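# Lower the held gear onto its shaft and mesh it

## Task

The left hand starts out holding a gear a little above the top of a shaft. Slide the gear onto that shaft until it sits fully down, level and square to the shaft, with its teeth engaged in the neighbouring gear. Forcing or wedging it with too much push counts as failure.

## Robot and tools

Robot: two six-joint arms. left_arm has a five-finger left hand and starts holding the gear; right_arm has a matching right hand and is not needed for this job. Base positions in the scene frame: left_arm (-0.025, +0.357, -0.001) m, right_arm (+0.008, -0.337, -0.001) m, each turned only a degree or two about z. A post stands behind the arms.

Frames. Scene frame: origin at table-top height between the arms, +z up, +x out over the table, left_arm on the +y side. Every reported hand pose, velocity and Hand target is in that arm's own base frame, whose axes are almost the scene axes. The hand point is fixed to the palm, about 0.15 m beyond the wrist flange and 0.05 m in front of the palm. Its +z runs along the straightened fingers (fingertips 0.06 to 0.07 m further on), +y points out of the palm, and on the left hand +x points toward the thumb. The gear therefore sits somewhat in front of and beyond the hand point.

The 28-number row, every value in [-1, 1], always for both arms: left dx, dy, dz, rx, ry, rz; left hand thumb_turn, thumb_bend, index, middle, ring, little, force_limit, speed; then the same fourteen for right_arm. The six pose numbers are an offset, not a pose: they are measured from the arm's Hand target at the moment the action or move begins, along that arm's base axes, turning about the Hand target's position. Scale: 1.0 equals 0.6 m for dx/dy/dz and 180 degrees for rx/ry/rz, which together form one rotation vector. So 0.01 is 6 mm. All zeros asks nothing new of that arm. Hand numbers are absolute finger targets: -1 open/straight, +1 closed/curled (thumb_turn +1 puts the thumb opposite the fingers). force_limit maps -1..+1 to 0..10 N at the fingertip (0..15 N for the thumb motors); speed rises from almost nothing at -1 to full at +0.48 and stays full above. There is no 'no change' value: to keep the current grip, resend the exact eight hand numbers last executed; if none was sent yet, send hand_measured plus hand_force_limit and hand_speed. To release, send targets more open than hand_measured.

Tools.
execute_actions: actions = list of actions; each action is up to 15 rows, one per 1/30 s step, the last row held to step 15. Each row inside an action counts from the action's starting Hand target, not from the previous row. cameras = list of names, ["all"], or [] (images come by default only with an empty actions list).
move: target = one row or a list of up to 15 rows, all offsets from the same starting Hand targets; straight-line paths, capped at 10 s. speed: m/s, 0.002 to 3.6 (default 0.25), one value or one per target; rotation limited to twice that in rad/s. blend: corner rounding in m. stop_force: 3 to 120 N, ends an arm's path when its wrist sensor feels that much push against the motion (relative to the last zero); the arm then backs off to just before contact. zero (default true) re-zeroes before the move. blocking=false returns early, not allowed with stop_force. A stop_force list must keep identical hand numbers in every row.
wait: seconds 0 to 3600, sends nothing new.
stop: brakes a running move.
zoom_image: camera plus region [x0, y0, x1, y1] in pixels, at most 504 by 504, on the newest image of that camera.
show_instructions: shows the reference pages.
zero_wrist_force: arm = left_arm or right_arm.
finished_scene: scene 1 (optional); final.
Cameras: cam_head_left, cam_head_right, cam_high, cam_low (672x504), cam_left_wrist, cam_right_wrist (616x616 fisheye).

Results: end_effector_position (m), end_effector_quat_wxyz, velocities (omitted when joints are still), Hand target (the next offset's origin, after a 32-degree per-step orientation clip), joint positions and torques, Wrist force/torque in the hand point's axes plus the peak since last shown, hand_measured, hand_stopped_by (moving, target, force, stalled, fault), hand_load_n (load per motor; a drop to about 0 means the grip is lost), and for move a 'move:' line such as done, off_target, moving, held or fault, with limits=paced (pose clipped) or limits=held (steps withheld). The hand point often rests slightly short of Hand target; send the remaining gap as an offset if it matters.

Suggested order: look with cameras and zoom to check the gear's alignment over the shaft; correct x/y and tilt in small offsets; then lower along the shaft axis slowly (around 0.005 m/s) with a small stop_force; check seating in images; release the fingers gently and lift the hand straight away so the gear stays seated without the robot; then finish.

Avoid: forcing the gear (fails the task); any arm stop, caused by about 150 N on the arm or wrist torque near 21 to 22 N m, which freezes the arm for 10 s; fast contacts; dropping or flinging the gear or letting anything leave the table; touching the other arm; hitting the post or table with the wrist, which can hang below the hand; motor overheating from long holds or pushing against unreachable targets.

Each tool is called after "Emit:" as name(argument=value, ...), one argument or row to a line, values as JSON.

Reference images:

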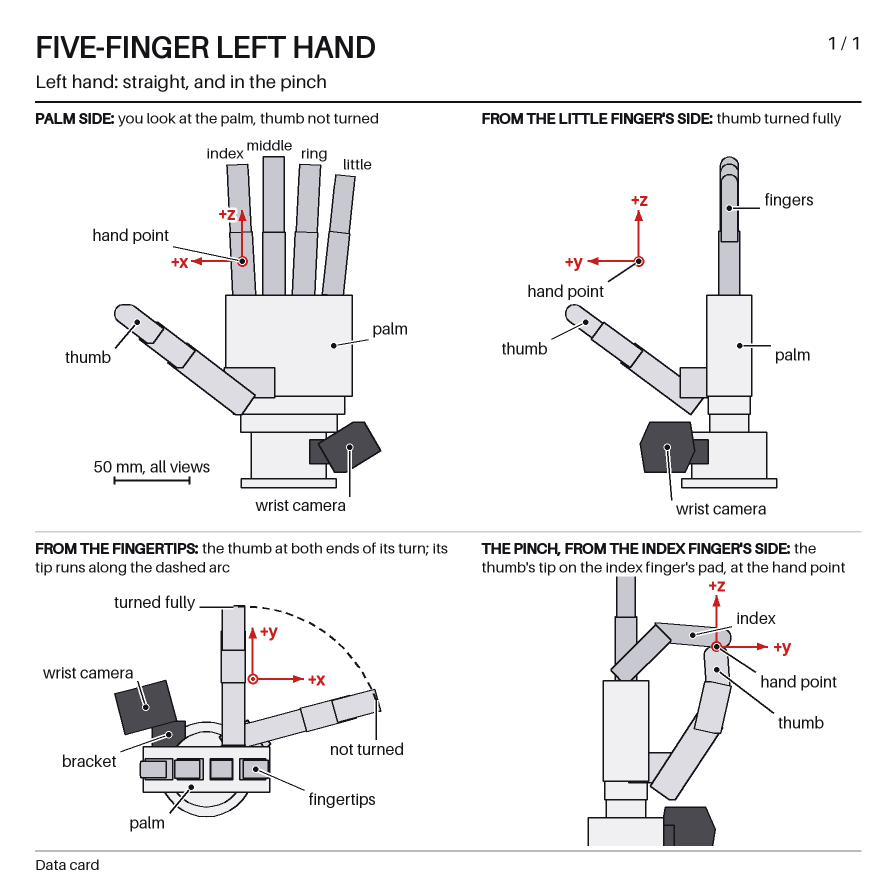

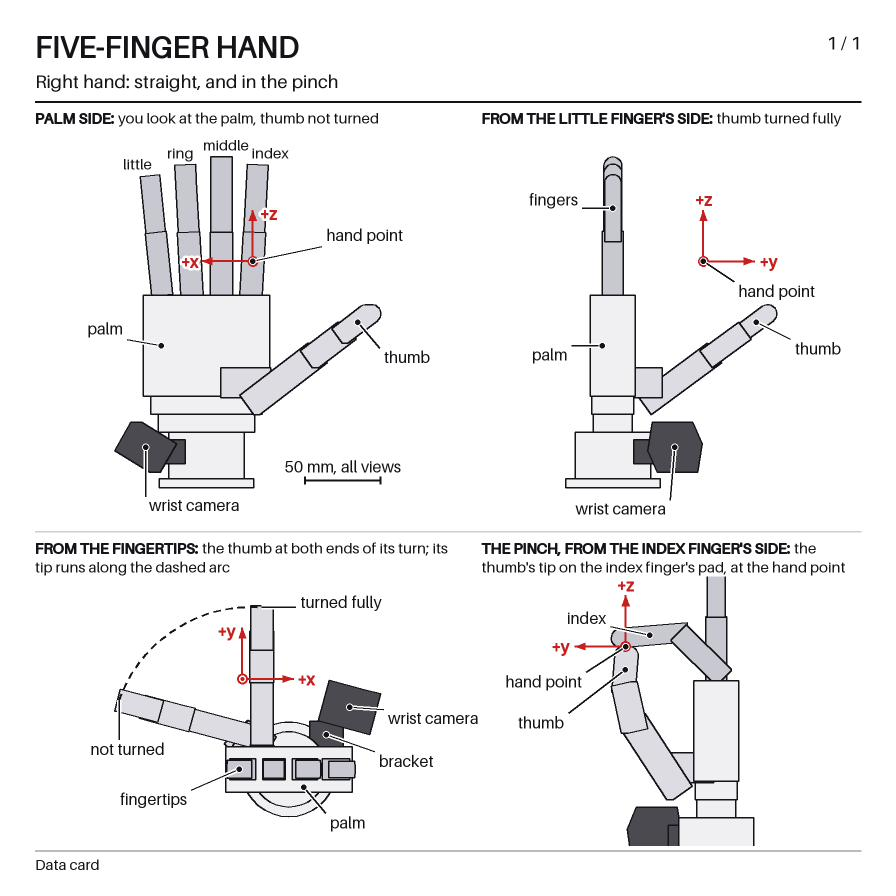

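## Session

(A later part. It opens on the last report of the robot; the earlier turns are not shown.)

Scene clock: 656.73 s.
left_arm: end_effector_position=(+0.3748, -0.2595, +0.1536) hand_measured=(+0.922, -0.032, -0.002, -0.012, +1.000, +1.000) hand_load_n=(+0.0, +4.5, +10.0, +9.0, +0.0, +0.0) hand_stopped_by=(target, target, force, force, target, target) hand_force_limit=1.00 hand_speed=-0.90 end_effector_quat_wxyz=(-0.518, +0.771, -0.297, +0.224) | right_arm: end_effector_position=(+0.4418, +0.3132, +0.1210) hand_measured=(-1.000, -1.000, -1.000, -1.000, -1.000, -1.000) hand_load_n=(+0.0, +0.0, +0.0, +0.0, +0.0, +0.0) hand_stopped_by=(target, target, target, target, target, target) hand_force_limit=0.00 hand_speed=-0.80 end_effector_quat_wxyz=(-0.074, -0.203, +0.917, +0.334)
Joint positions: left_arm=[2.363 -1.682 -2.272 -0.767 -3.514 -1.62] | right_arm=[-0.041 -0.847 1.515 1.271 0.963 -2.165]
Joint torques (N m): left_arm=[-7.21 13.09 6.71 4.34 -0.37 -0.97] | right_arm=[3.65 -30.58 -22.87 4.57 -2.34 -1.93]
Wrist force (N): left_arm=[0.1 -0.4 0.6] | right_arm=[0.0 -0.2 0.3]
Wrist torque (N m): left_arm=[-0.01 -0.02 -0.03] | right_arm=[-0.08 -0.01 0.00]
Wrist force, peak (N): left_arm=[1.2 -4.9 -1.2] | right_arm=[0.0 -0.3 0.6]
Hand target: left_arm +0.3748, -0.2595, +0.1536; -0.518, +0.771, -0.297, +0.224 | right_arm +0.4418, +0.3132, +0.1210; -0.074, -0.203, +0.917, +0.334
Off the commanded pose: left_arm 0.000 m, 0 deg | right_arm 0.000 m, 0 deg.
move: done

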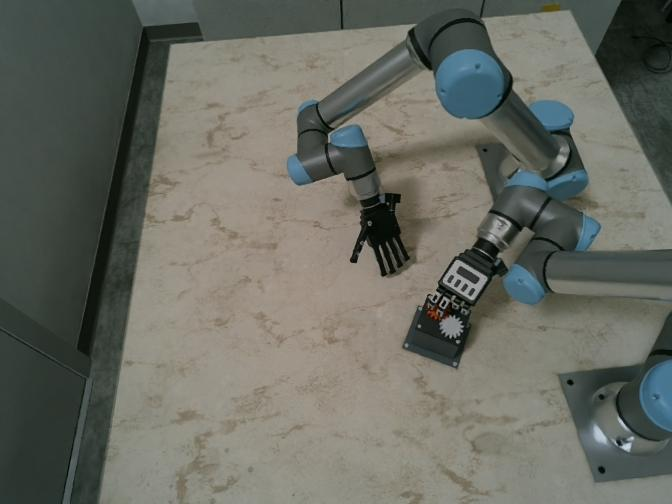

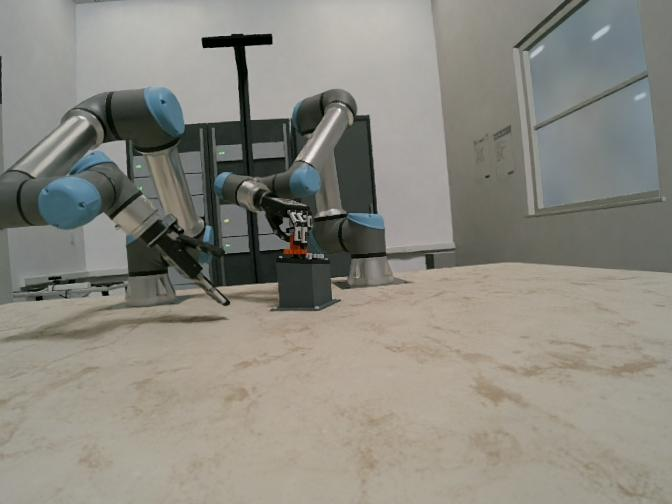

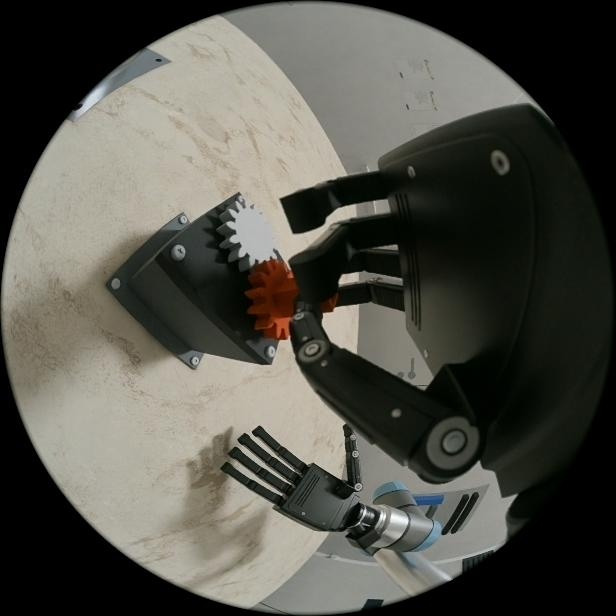

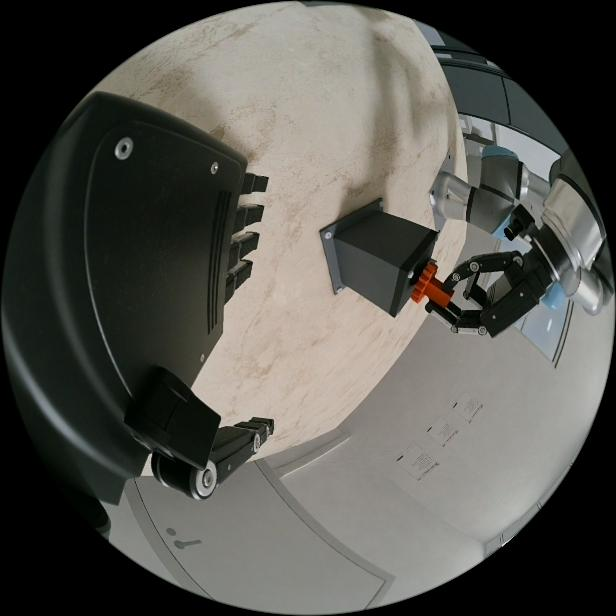

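Emit:
move(
  target=[0.0001,-0.00054,-0.005,0,0,0,0.922,-0.032,-0.002,-0.012,1,1,1,-0.9,0,0,0,0,0,0,-1,-1,-1,-1,-1,-1,0,-0.8],
  speed=0.005,
  stop_force=5,
  zero=false,
  cameras=["cam_high","cam_low","cam_left_wrist","cam_right_wrist"],
)

Emit:
zoom_image(
  camera="cam_low",
  region=[275, 225, 320, 270],
)

Emit:
zoom_image(
  camera="cam_left_wrist",
  region=[210, 220, 310, 320],
)

Emit:
zoom_image(
  camera="cam_right_wrist",
  region=[402, 257, 457, 312],
)

Scene clock: 664.63 s.
left_arm: end_effector_position=(+0.3749, -0.2598, +0.1506) hand_measured=(+0.922, -0.032, -0.002, -0.012, +1.000, +1.000) hand_load_n=(+0.0, +4.5, +10.0, +9.0, +0.0, +0.0) hand_stopped_by=(target, target, force, force, target, target) hand_force_limit=1.00 hand_speed=-0.90 end_effector_quat_wxyz=(-0.518, +0.771, -0.297, +0.224) | right_arm: end_effector_position=(+0.4418, +0.3132, +0.1210) hand_measured=(-1.000, -1.000, -1.000, -1.000, -1.000, -1.000) hand_load_n=(+0.0, +0.0, +0.0, +0.5, +0.0, +0.0) hand_stopped_by=(target, target, target, target, target, target) hand_force_limit=0.00 hand_speed=-0.80 end_effector_quat_wxyz=(-0.074, -0.203, +0.917, +0.334)
Joint positions: left_arm=[2.363 -1.689 -2.274 -0.759 -3.514 -1.622] | right_arm=[-0.041 -0.847 1.515 1.271 0.963 -2.165]
Joint torques (N m): left_arm=[-6.86 12.83 6.53 4.21 -0.35 -1.47] | right_arm=[3.45 -31.49 -22.69 4.5 -2.37 -1.89]
Wrist force (N): left_arm=[0.4 0.1 0.3] | right_arm=[-0.1 -0.1 0.3]
Wrist torque (N m): left_arm=[0.03 -0.01 -0.01] | right_arm=[-0.08 0.00 0.00]
Wrist force, peak (N): left_arm=[0.0 -0.7 0.6] | right_arm=[-0.2 -0.4 0.6]
Hand target: left_arm +0.3749, -0.2598, +0.1506; -0.518, +0.771, -0.297, +0.224 | right_arm +0.4418, +0.3132, +0.1210; -0.074, -0.203, +0.917, +0.334
Off the commanded pose: left_arm 0.000 m, 0 deg | right_arm 0.000 m, 0 deg.
move: done

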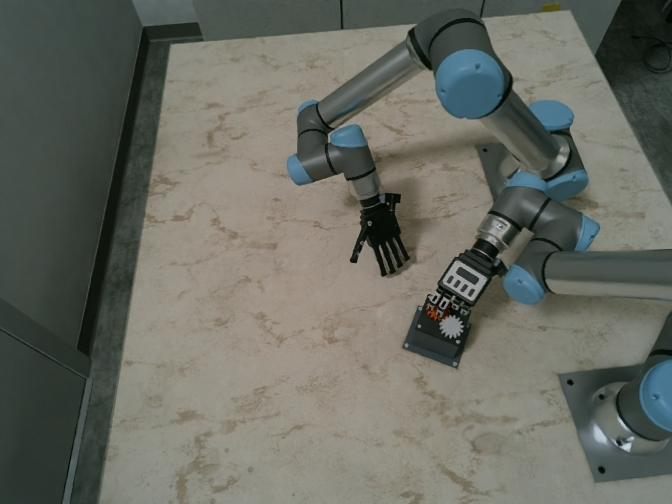

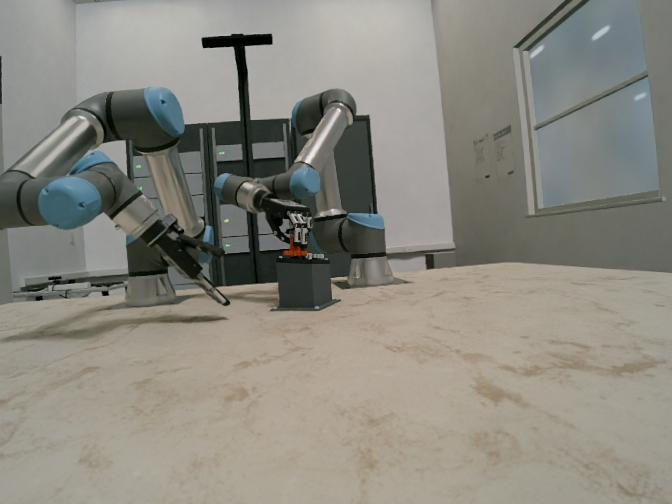

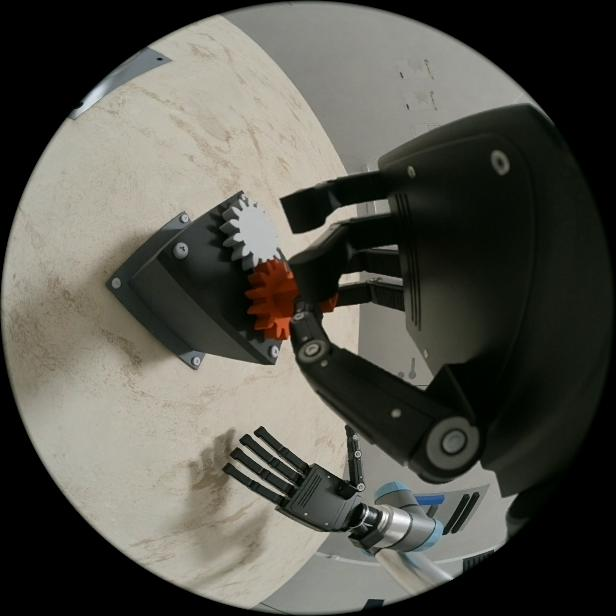

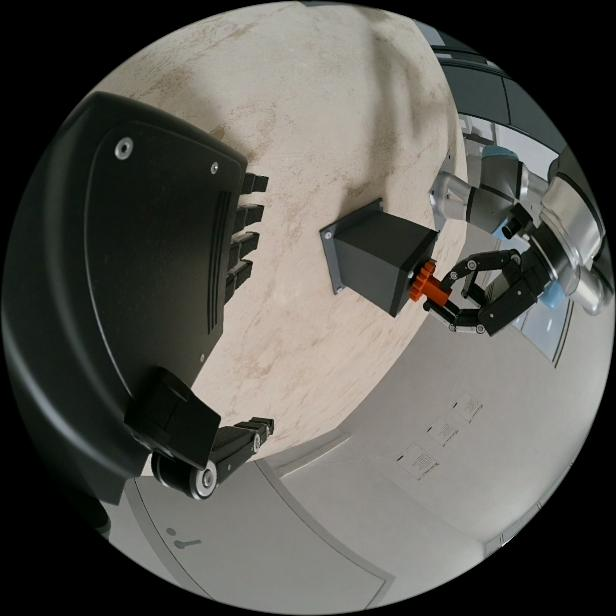

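Scaled by 11.200 from the camera's image (finer frame: 960x720).

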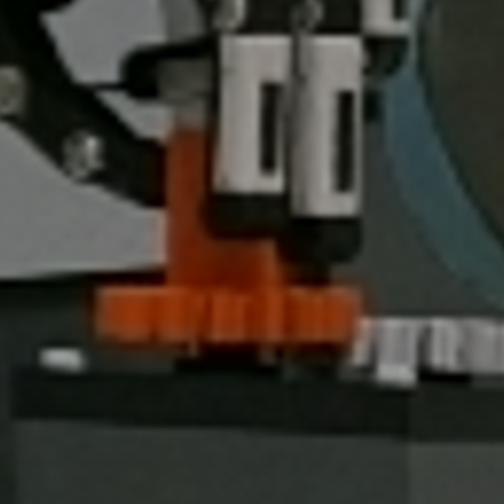

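Scaled by 5.040 from the camera's image (finer frame: 880x880).

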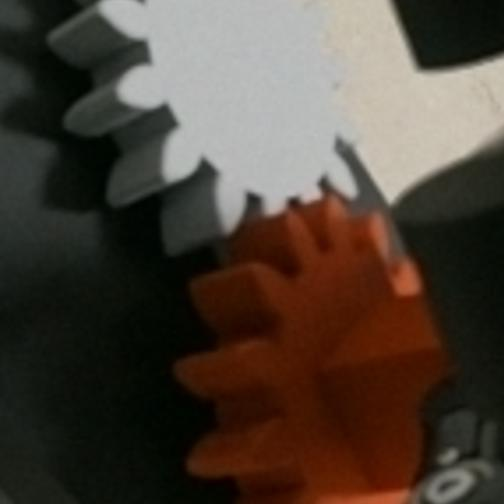

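Scaled by 9.164 from the camera's image (finer frame: 880x880).

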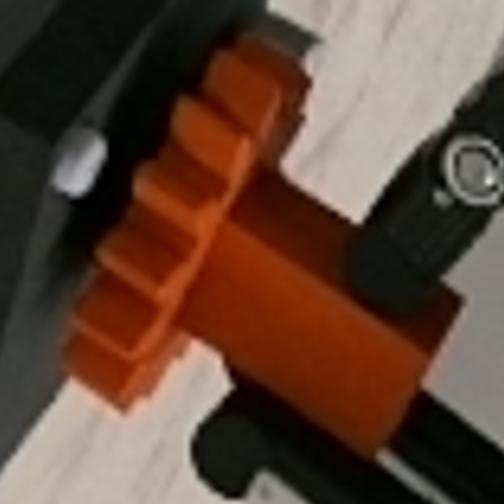

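Emit:
move(
  target=[0.00015,-0.00126,-0.01167,0,0,0,0.922,-0.032,-0.002,-0.012,1,1,1,-0.9,0,0,0,0,0,0,-1,-1,-1,-1,-1,-1,0,-0.8],
  speed=0.004,
  stop_force=5,
  zero=false,
  cameras=["cam_high","cam_low","cam_left_wrist","cam_right_wrist"],
)

Emit:
zoom_image(
  camera="cam_low",
  region=[275, 225, 320, 270],
)

Emit:
zoom_image(
  camera="cam_left_wrist",
  region=[210, 220, 310, 320],
)

Emit:
zoom_image(
  camera="cam_right_wrist",
  region=[402, 257, 457, 312],
)

Scene clock: 671.63 s.
left_arm: end_effector_position=(+0.3749, -0.2602, +0.1469) hand_measured=(+0.922, -0.032, -0.002, -0.012, +1.000, +1.000) hand_load_n=(+0.0, +4.0, +10.0, +9.0, +0.0, +0.0) hand_stopped_by=(target, target, force, force, target, target) hand_force_limit=1.00 hand_speed=-0.90 end_effector_quat_wxyz=(-0.518, +0.771, -0.297, +0.224) | right_arm: end_effector_position=(+0.4418, +0.3132, +0.1210) hand_measured=(-1.000, -1.000, -1.000, -1.000, -1.000, -1.000) hand_load_n=(-0.5, +0.0, +0.0, +0.0, +0.0, +0.0) hand_stopped_by=(target, target, target, target, target, target) hand_force_limit=0.00 hand_speed=-0.80 end_effector_quat_wxyz=(-0.074, -0.203, +0.917, +0.334)
Joint positions: left_arm=[2.362 -1.698 -2.277 -0.749 -3.514 -1.623] | right_arm=[-0.041 -0.847 1.515 1.271 0.963 -2.165]
Joint torques (N m): left_arm=[-1.52 29.33 24.48 0.5 -0.42 1.49] | right_arm=[3.32 -31.36 -22.76 4.42 -2.34 -1.9]
Wrist force (N): left_arm=[0.8 -3.5 0.0] | right_arm=[-0.1 -0.2 0.4]
Wrist torque (N m): left_arm=[-0.07 -0.03 0.06] | right_arm=[-0.10 -0.01 -0.01]
Wrist force, peak (N): left_arm=[-1.4 -8.8 -1.1] | right_arm=[-0.1 -0.3 0.7]
Hand target: left_arm +0.3750, -0.2602, +0.1469; -0.518, +0.771, -0.297, +0.224 (not the last commanded pose) | right_arm +0.4418, +0.3132, +0.1210; -0.074, -0.203, +0.917, +0.334
Off the commanded pose: left_arm 0.003 m, 0 deg | right_arm 0.000 m, 0 deg.
move: contact (left_arm)

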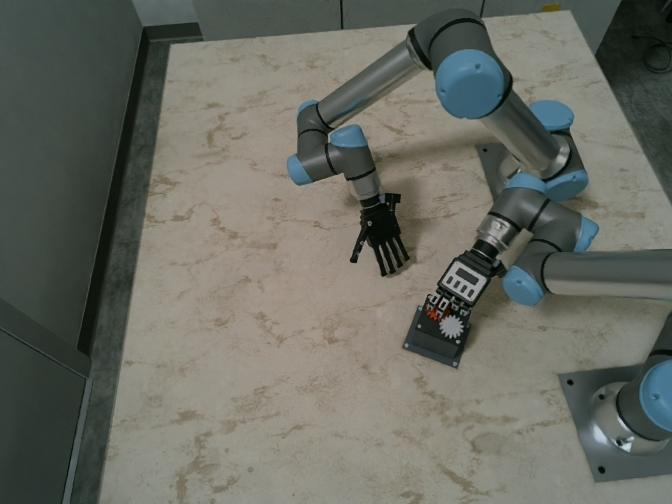

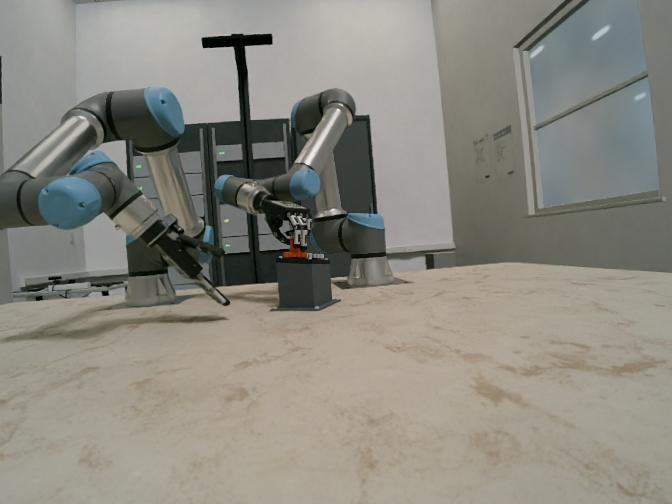

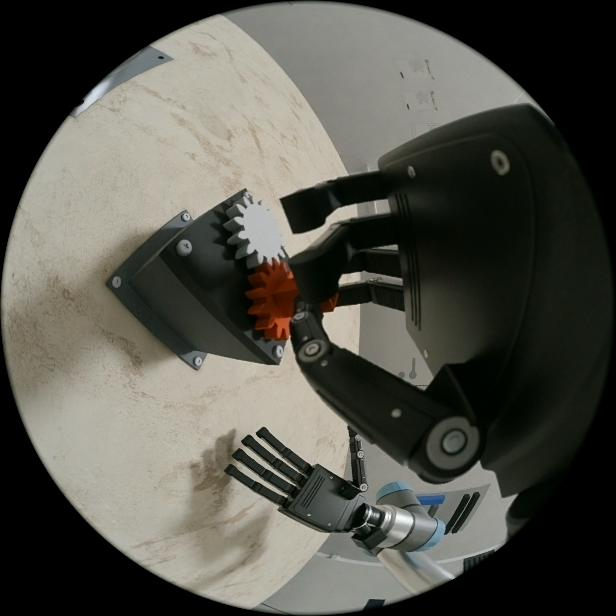

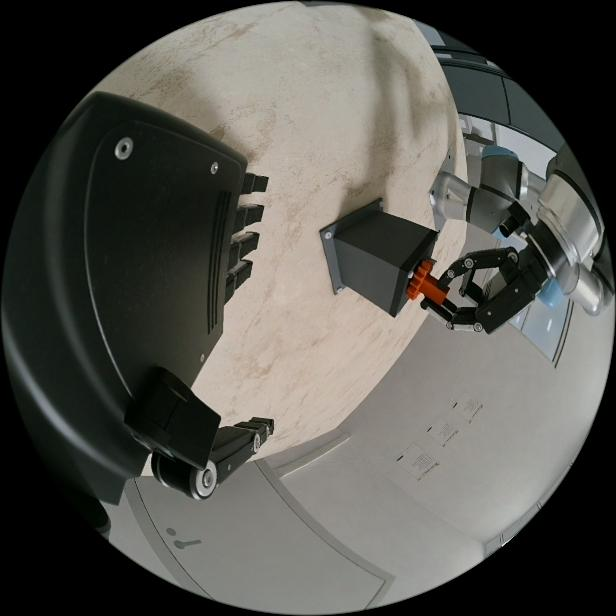

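Scaled by 11.200 from the camera's image (finer frame: 960x720).

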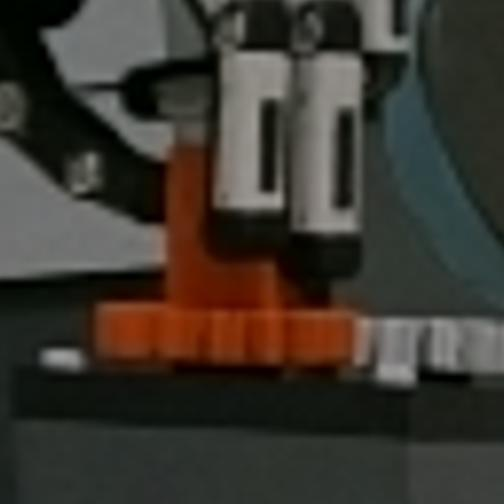

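Scaled by 5.040 from the camera's image (finer frame: 880x880).

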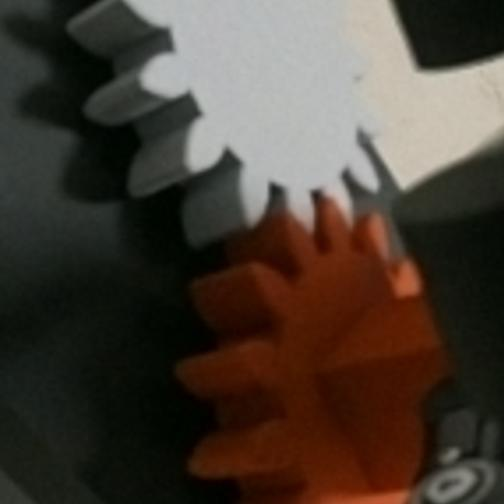

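Scaled by 9.164 from the camera's image (finer frame: 880x880).

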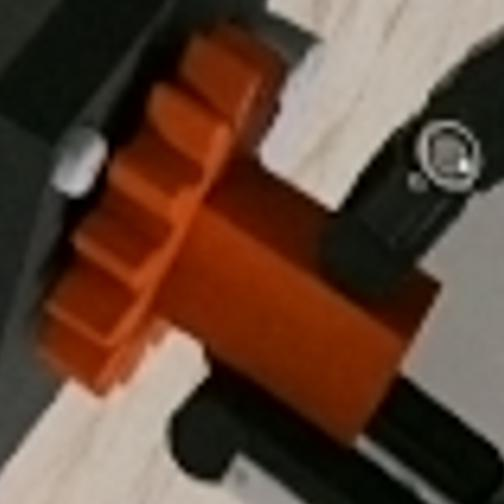

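Emit:
move(
  target=[0.0001,-0.00054,-0.005,0,0,0,0.922,-0.032,-0.002,-0.012,1,1,1,-0.9,0,0,0,0,0,0,-1,-1,-1,-1,-1,-1,0,-0.8],
  speed=0.003,
  stop_force=9,
  zero=false,
  cameras=["cam_high","cam_low","cam_left_wrist","cam_right_wrist"],
)

Emit:
zoom_image(
  camera="cam_low",
  region=[280, 240, 330, 275],
)

Emit:
zoom_image(
  camera="cam_high",
  region=[422, 288, 462, 328],
)

Emit:
zoom_image(
  camera="cam_right_wrist",
  region=[385, 240, 445, 310],
)

Scene clock: 682.40 s.
left_arm: end_effector_position=(+0.3751, -0.2603, +0.1466) hand_measured=(+0.922, -0.032, -0.002, -0.012, +1.000, +1.000) hand_load_n=(+0.0, +3.5, +10.0, +9.0, +0.0, +0.0) hand_stopped_by=(target, target, force, force, target, target) hand_force_limit=1.00 hand_speed=-0.90 end_effector_quat_wxyz=(-0.518, +0.771, -0.296, +0.224) | right_arm: end_effector_position=(+0.4418, +0.3132, +0.1210) hand_measured=(-1.000, -1.000, -1.000, -1.000, -1.000, -1.000) hand_load_n=(+0.0, +0.0, +0.0, +0.0, +0.0, +0.0) hand_stopped_by=(target, target, target, target, target, target) hand_force_limit=0.00 hand_speed=-0.80 end_effector_quat_wxyz=(-0.074, -0.203, +0.917, +0.334)
Joint positions: left_arm=[2.362 -1.699 -2.277 -0.747 -3.514 -1.623] | right_arm=[-0.041 -0.847 1.515 1.271 0.963 -2.165]
Joint torques (N m): left_arm=[-0.65 27.79 23.5 0.42 -0.52 1.46] | right_arm=[3.13 -30.6 -22.84 4.58 -2.22 -1.94]
Wrist force (N): left_arm=[-0.3 -5.8 -1.6] | right_arm=[-0.1 -0.3 0.4]
Wrist torque (N m): left_arm=[-0.12 -0.03 0.08] | right_arm=[-0.11 0.00 -0.01]
Wrist force, peak (N): left_arm=[-1.4 -9.6 -2.5] | right_arm=[-0.2 -0.3 0.5]
Hand target: left_arm +0.3751, -0.2603, +0.1466; -0.518, +0.771, -0.296, +0.224 (not the last commanded pose) | right_arm +0.4418, +0.3132, +0.1210; -0.074, -0.203, +0.917, +0.334
Off the commanded pose: left_arm 0.003 m, 0 deg | right_arm 0.000 m, 0 deg.
move: contact (left_arm)

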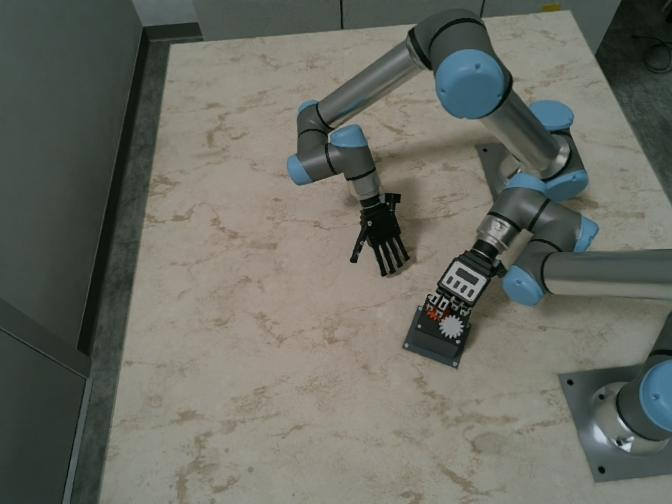

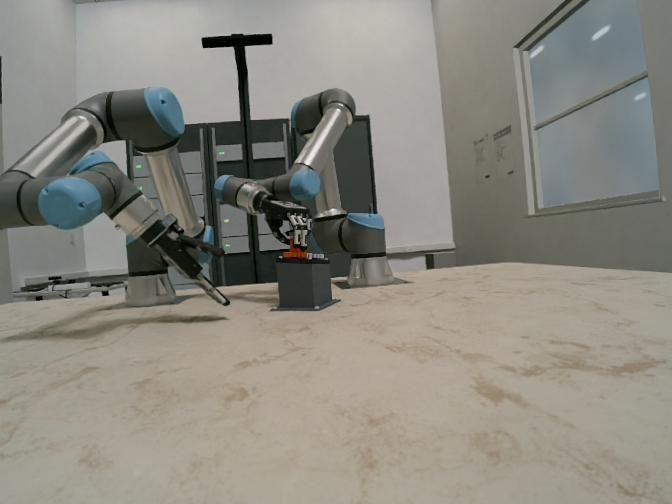

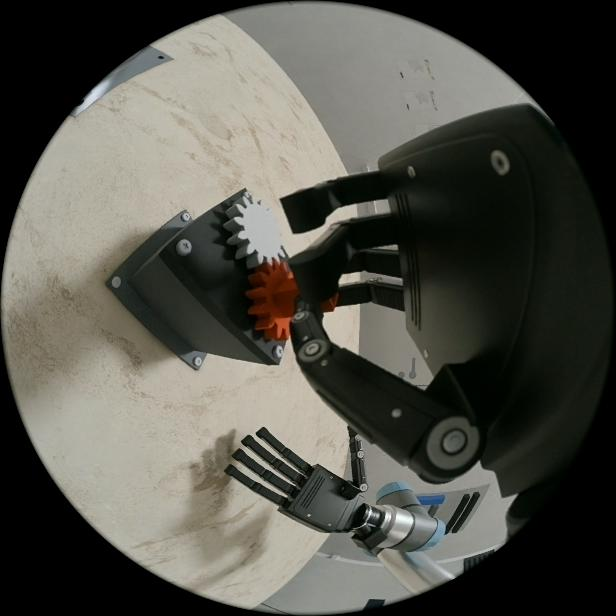

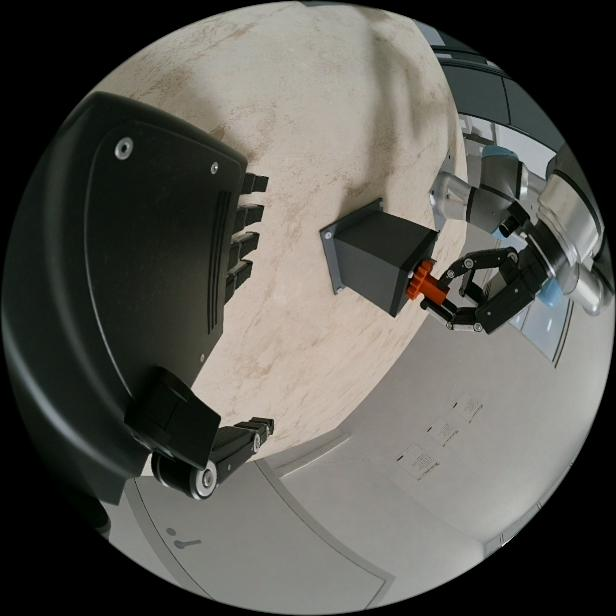

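Scaled by 10.080 from the camera's image (finer frame: 960x720).

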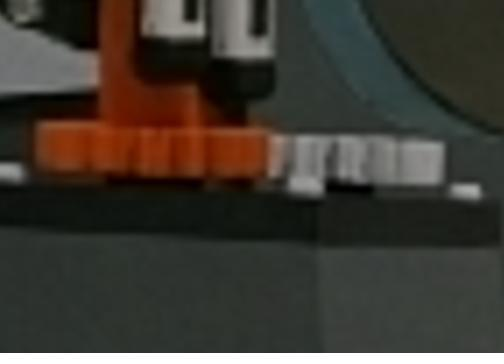

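Scaled by 12.600 from the camera's image (finer frame: 960x720).

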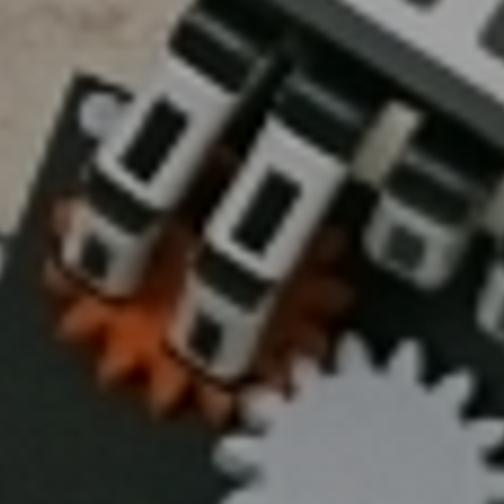

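Scaled by 7.200 from the camera's image (finer frame: 880x880).

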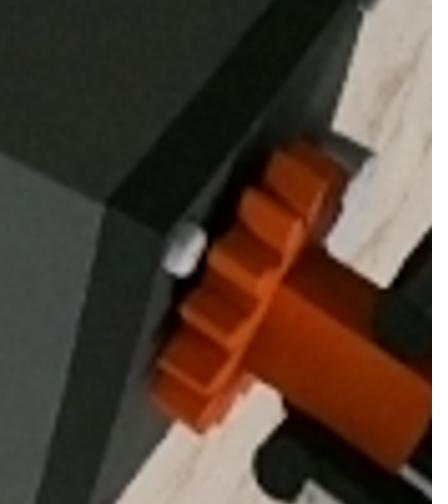

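Emit:
zoom_image(
  camera="cam_low",
  region=[280, 243, 308, 271],
)

Emit:
zoom_image(
  camera="cam_low",
  region=[302, 243, 330, 271],
)

Emit:
zoom_image(
  camera="cam_right_wrist",
  region=[400, 255, 440, 305],
)

Emit:
zoom_image(
  camera="cam_left_wrist",
  region=[220, 185, 320, 345],
)

Scaled by 18.000 from the camera's image (finer frame: 960x720).

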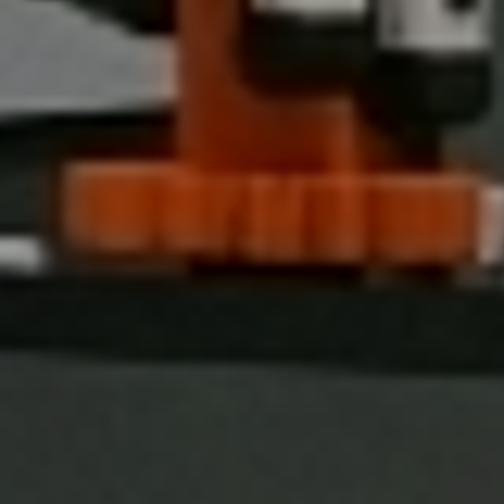

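Scaled by 18.000 from the camera's image (finer frame: 960x720).

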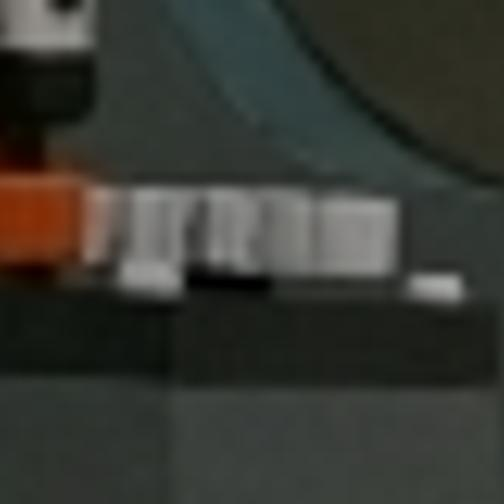

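Scaled by 10.080 from the camera's image (finer frame: 880x880).

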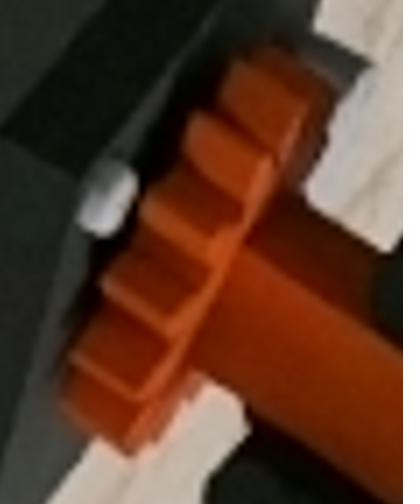

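Scaled by 3.150 from the camera's image (finer frame: 880x880).

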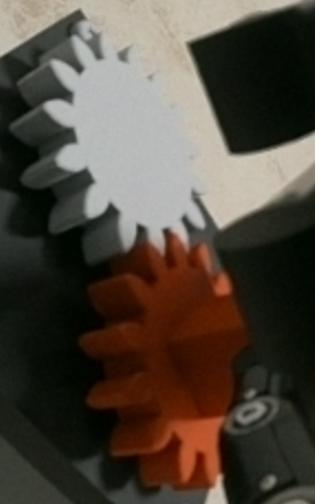

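Emit:
move(
  target=[0,0,0,0,0,0,0.922,-0.032,-0.3,-0.3,1,1,1,-0.8,0,0,0,0,0,0,-1,-1,-1,-1,-1,-1,0,-0.8],
  cameras=["cam_high","cam_low","cam_left_wrist","cam_right_wrist"],
)

Emit:
zoom_image(
  camera="cam_low",
  region=[275, 220, 325, 270],
)

Emit:
zoom_image(
  camera="cam_right_wrist",
  region=[395, 235, 485, 325],
)

Scene clock: 711.23 s.
left_arm: end_effector_position=(+0.3751, -0.2603, +0.1466) hand_measured=(+0.922, -0.032, -0.300, -0.300, +1.000, +1.000) hand_load_n=(+0.0, +0.0, +0.0, +0.0, +0.0, +0.0) hand_stopped_by=(target, target, target, target, target, target) hand_force_limit=1.00 hand_speed=-0.80 end_effector_quat_wxyz=(-0.518, +0.771, -0.296, +0.224) | right_arm: end_effector_position=(+0.4418, +0.3132, +0.1210) hand_measured=(-1.000, -1.000, -1.000, -1.000, -1.000, -1.000) hand_load_n=(+0.0, +0.0, +0.0, +0.0, +0.0, +0.0) hand_stopped_by=(target, target, target, target, target, target) hand_force_limit=0.00 hand_speed=-0.80 end_effector_quat_wxyz=(-0.074, -0.203, +0.917, +0.334)
Joint positions: left_arm=[2.362 -1.699 -2.277 -0.747 -3.514 -1.623] | right_arm=[-0.041 -0.847 1.515 1.271 0.963 -2.165]
Joint torques (N m): left_arm=[0.64 27.12 23.32 1.88 0.2 1.3] | right_arm=[3.31 -31 -22.9 4.35 -2.23 -1.93]
Wrist force (N): left_arm=[0.5 0.2 0.0] | right_arm=[0.1 -0.1 0.4]
Wrist torque (N m): left_arm=[0.06 -0.05 0.03] | right_arm=[-0.09 -0.03 0.00]
Wrist force, peak (N): left_arm=[-0.2 -6.0 -2.2] | right_arm=[0.0 -0.1 0.7]
Hand target: left_arm +0.3751, -0.2603, +0.1466; -0.518, +0.771, -0.296, +0.224 | right_arm +0.4418, +0.3132, +0.1210; -0.074, -0.203, +0.917, +0.334
Off the commanded pose: left_arm 0.000 m, 0 deg | right_arm 0.000 m, 0 deg.
move: done

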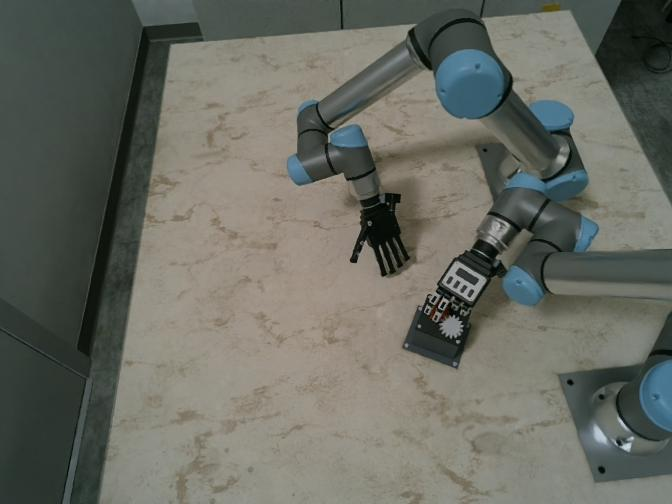

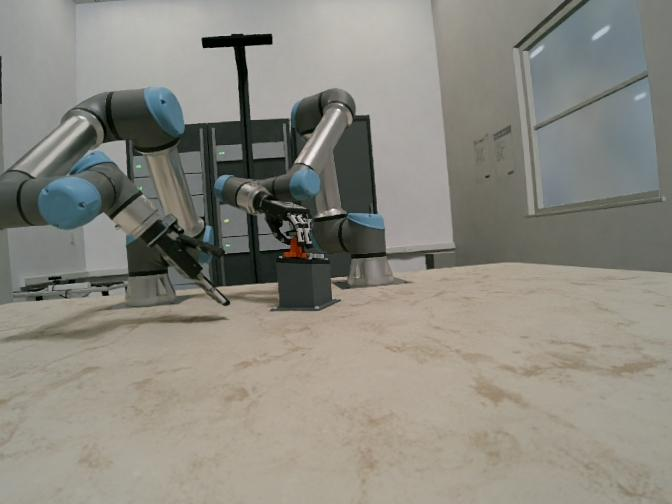

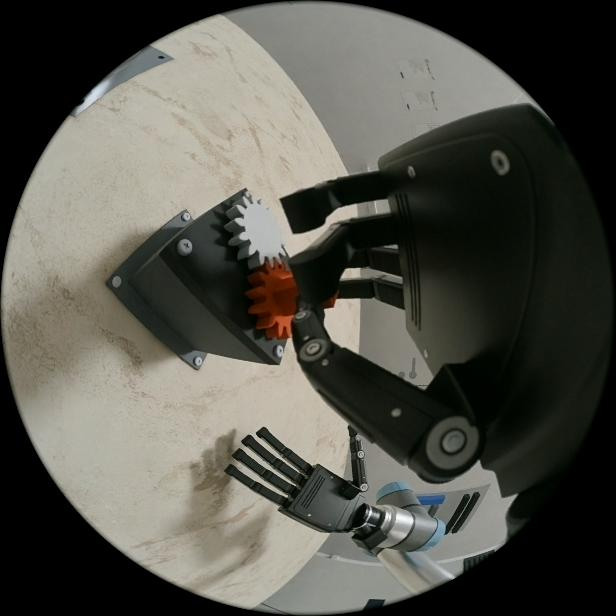

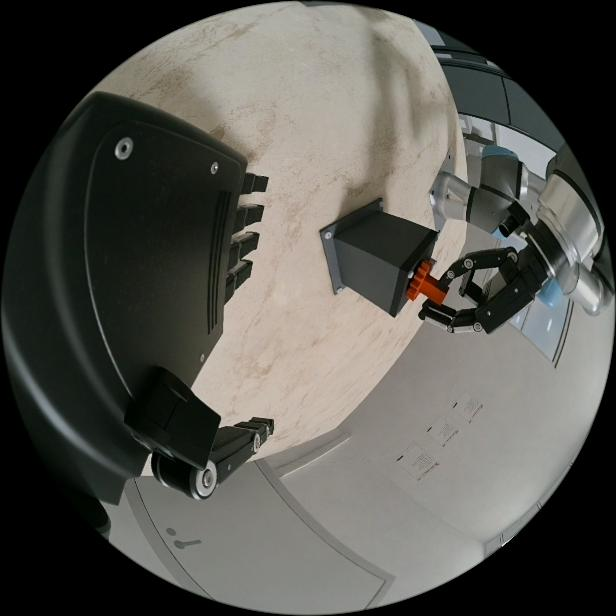

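Scaled by 10.080 from the camera's image (finer frame: 960x720).

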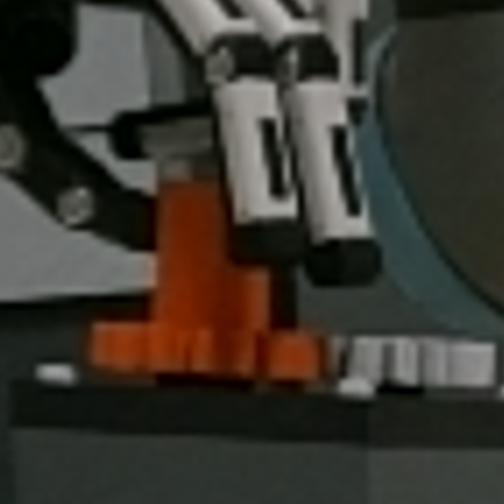

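Scaled by 5.600 from the camera's image (finer frame: 880x880).

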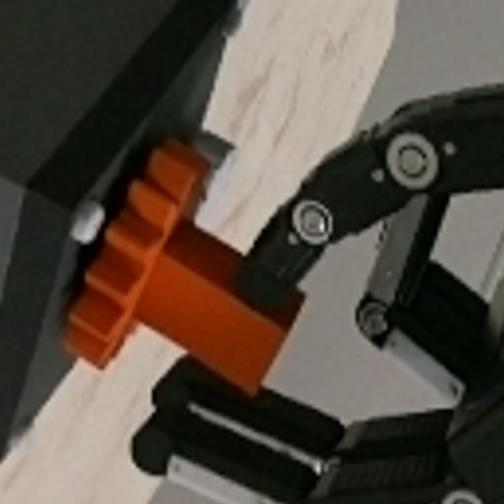

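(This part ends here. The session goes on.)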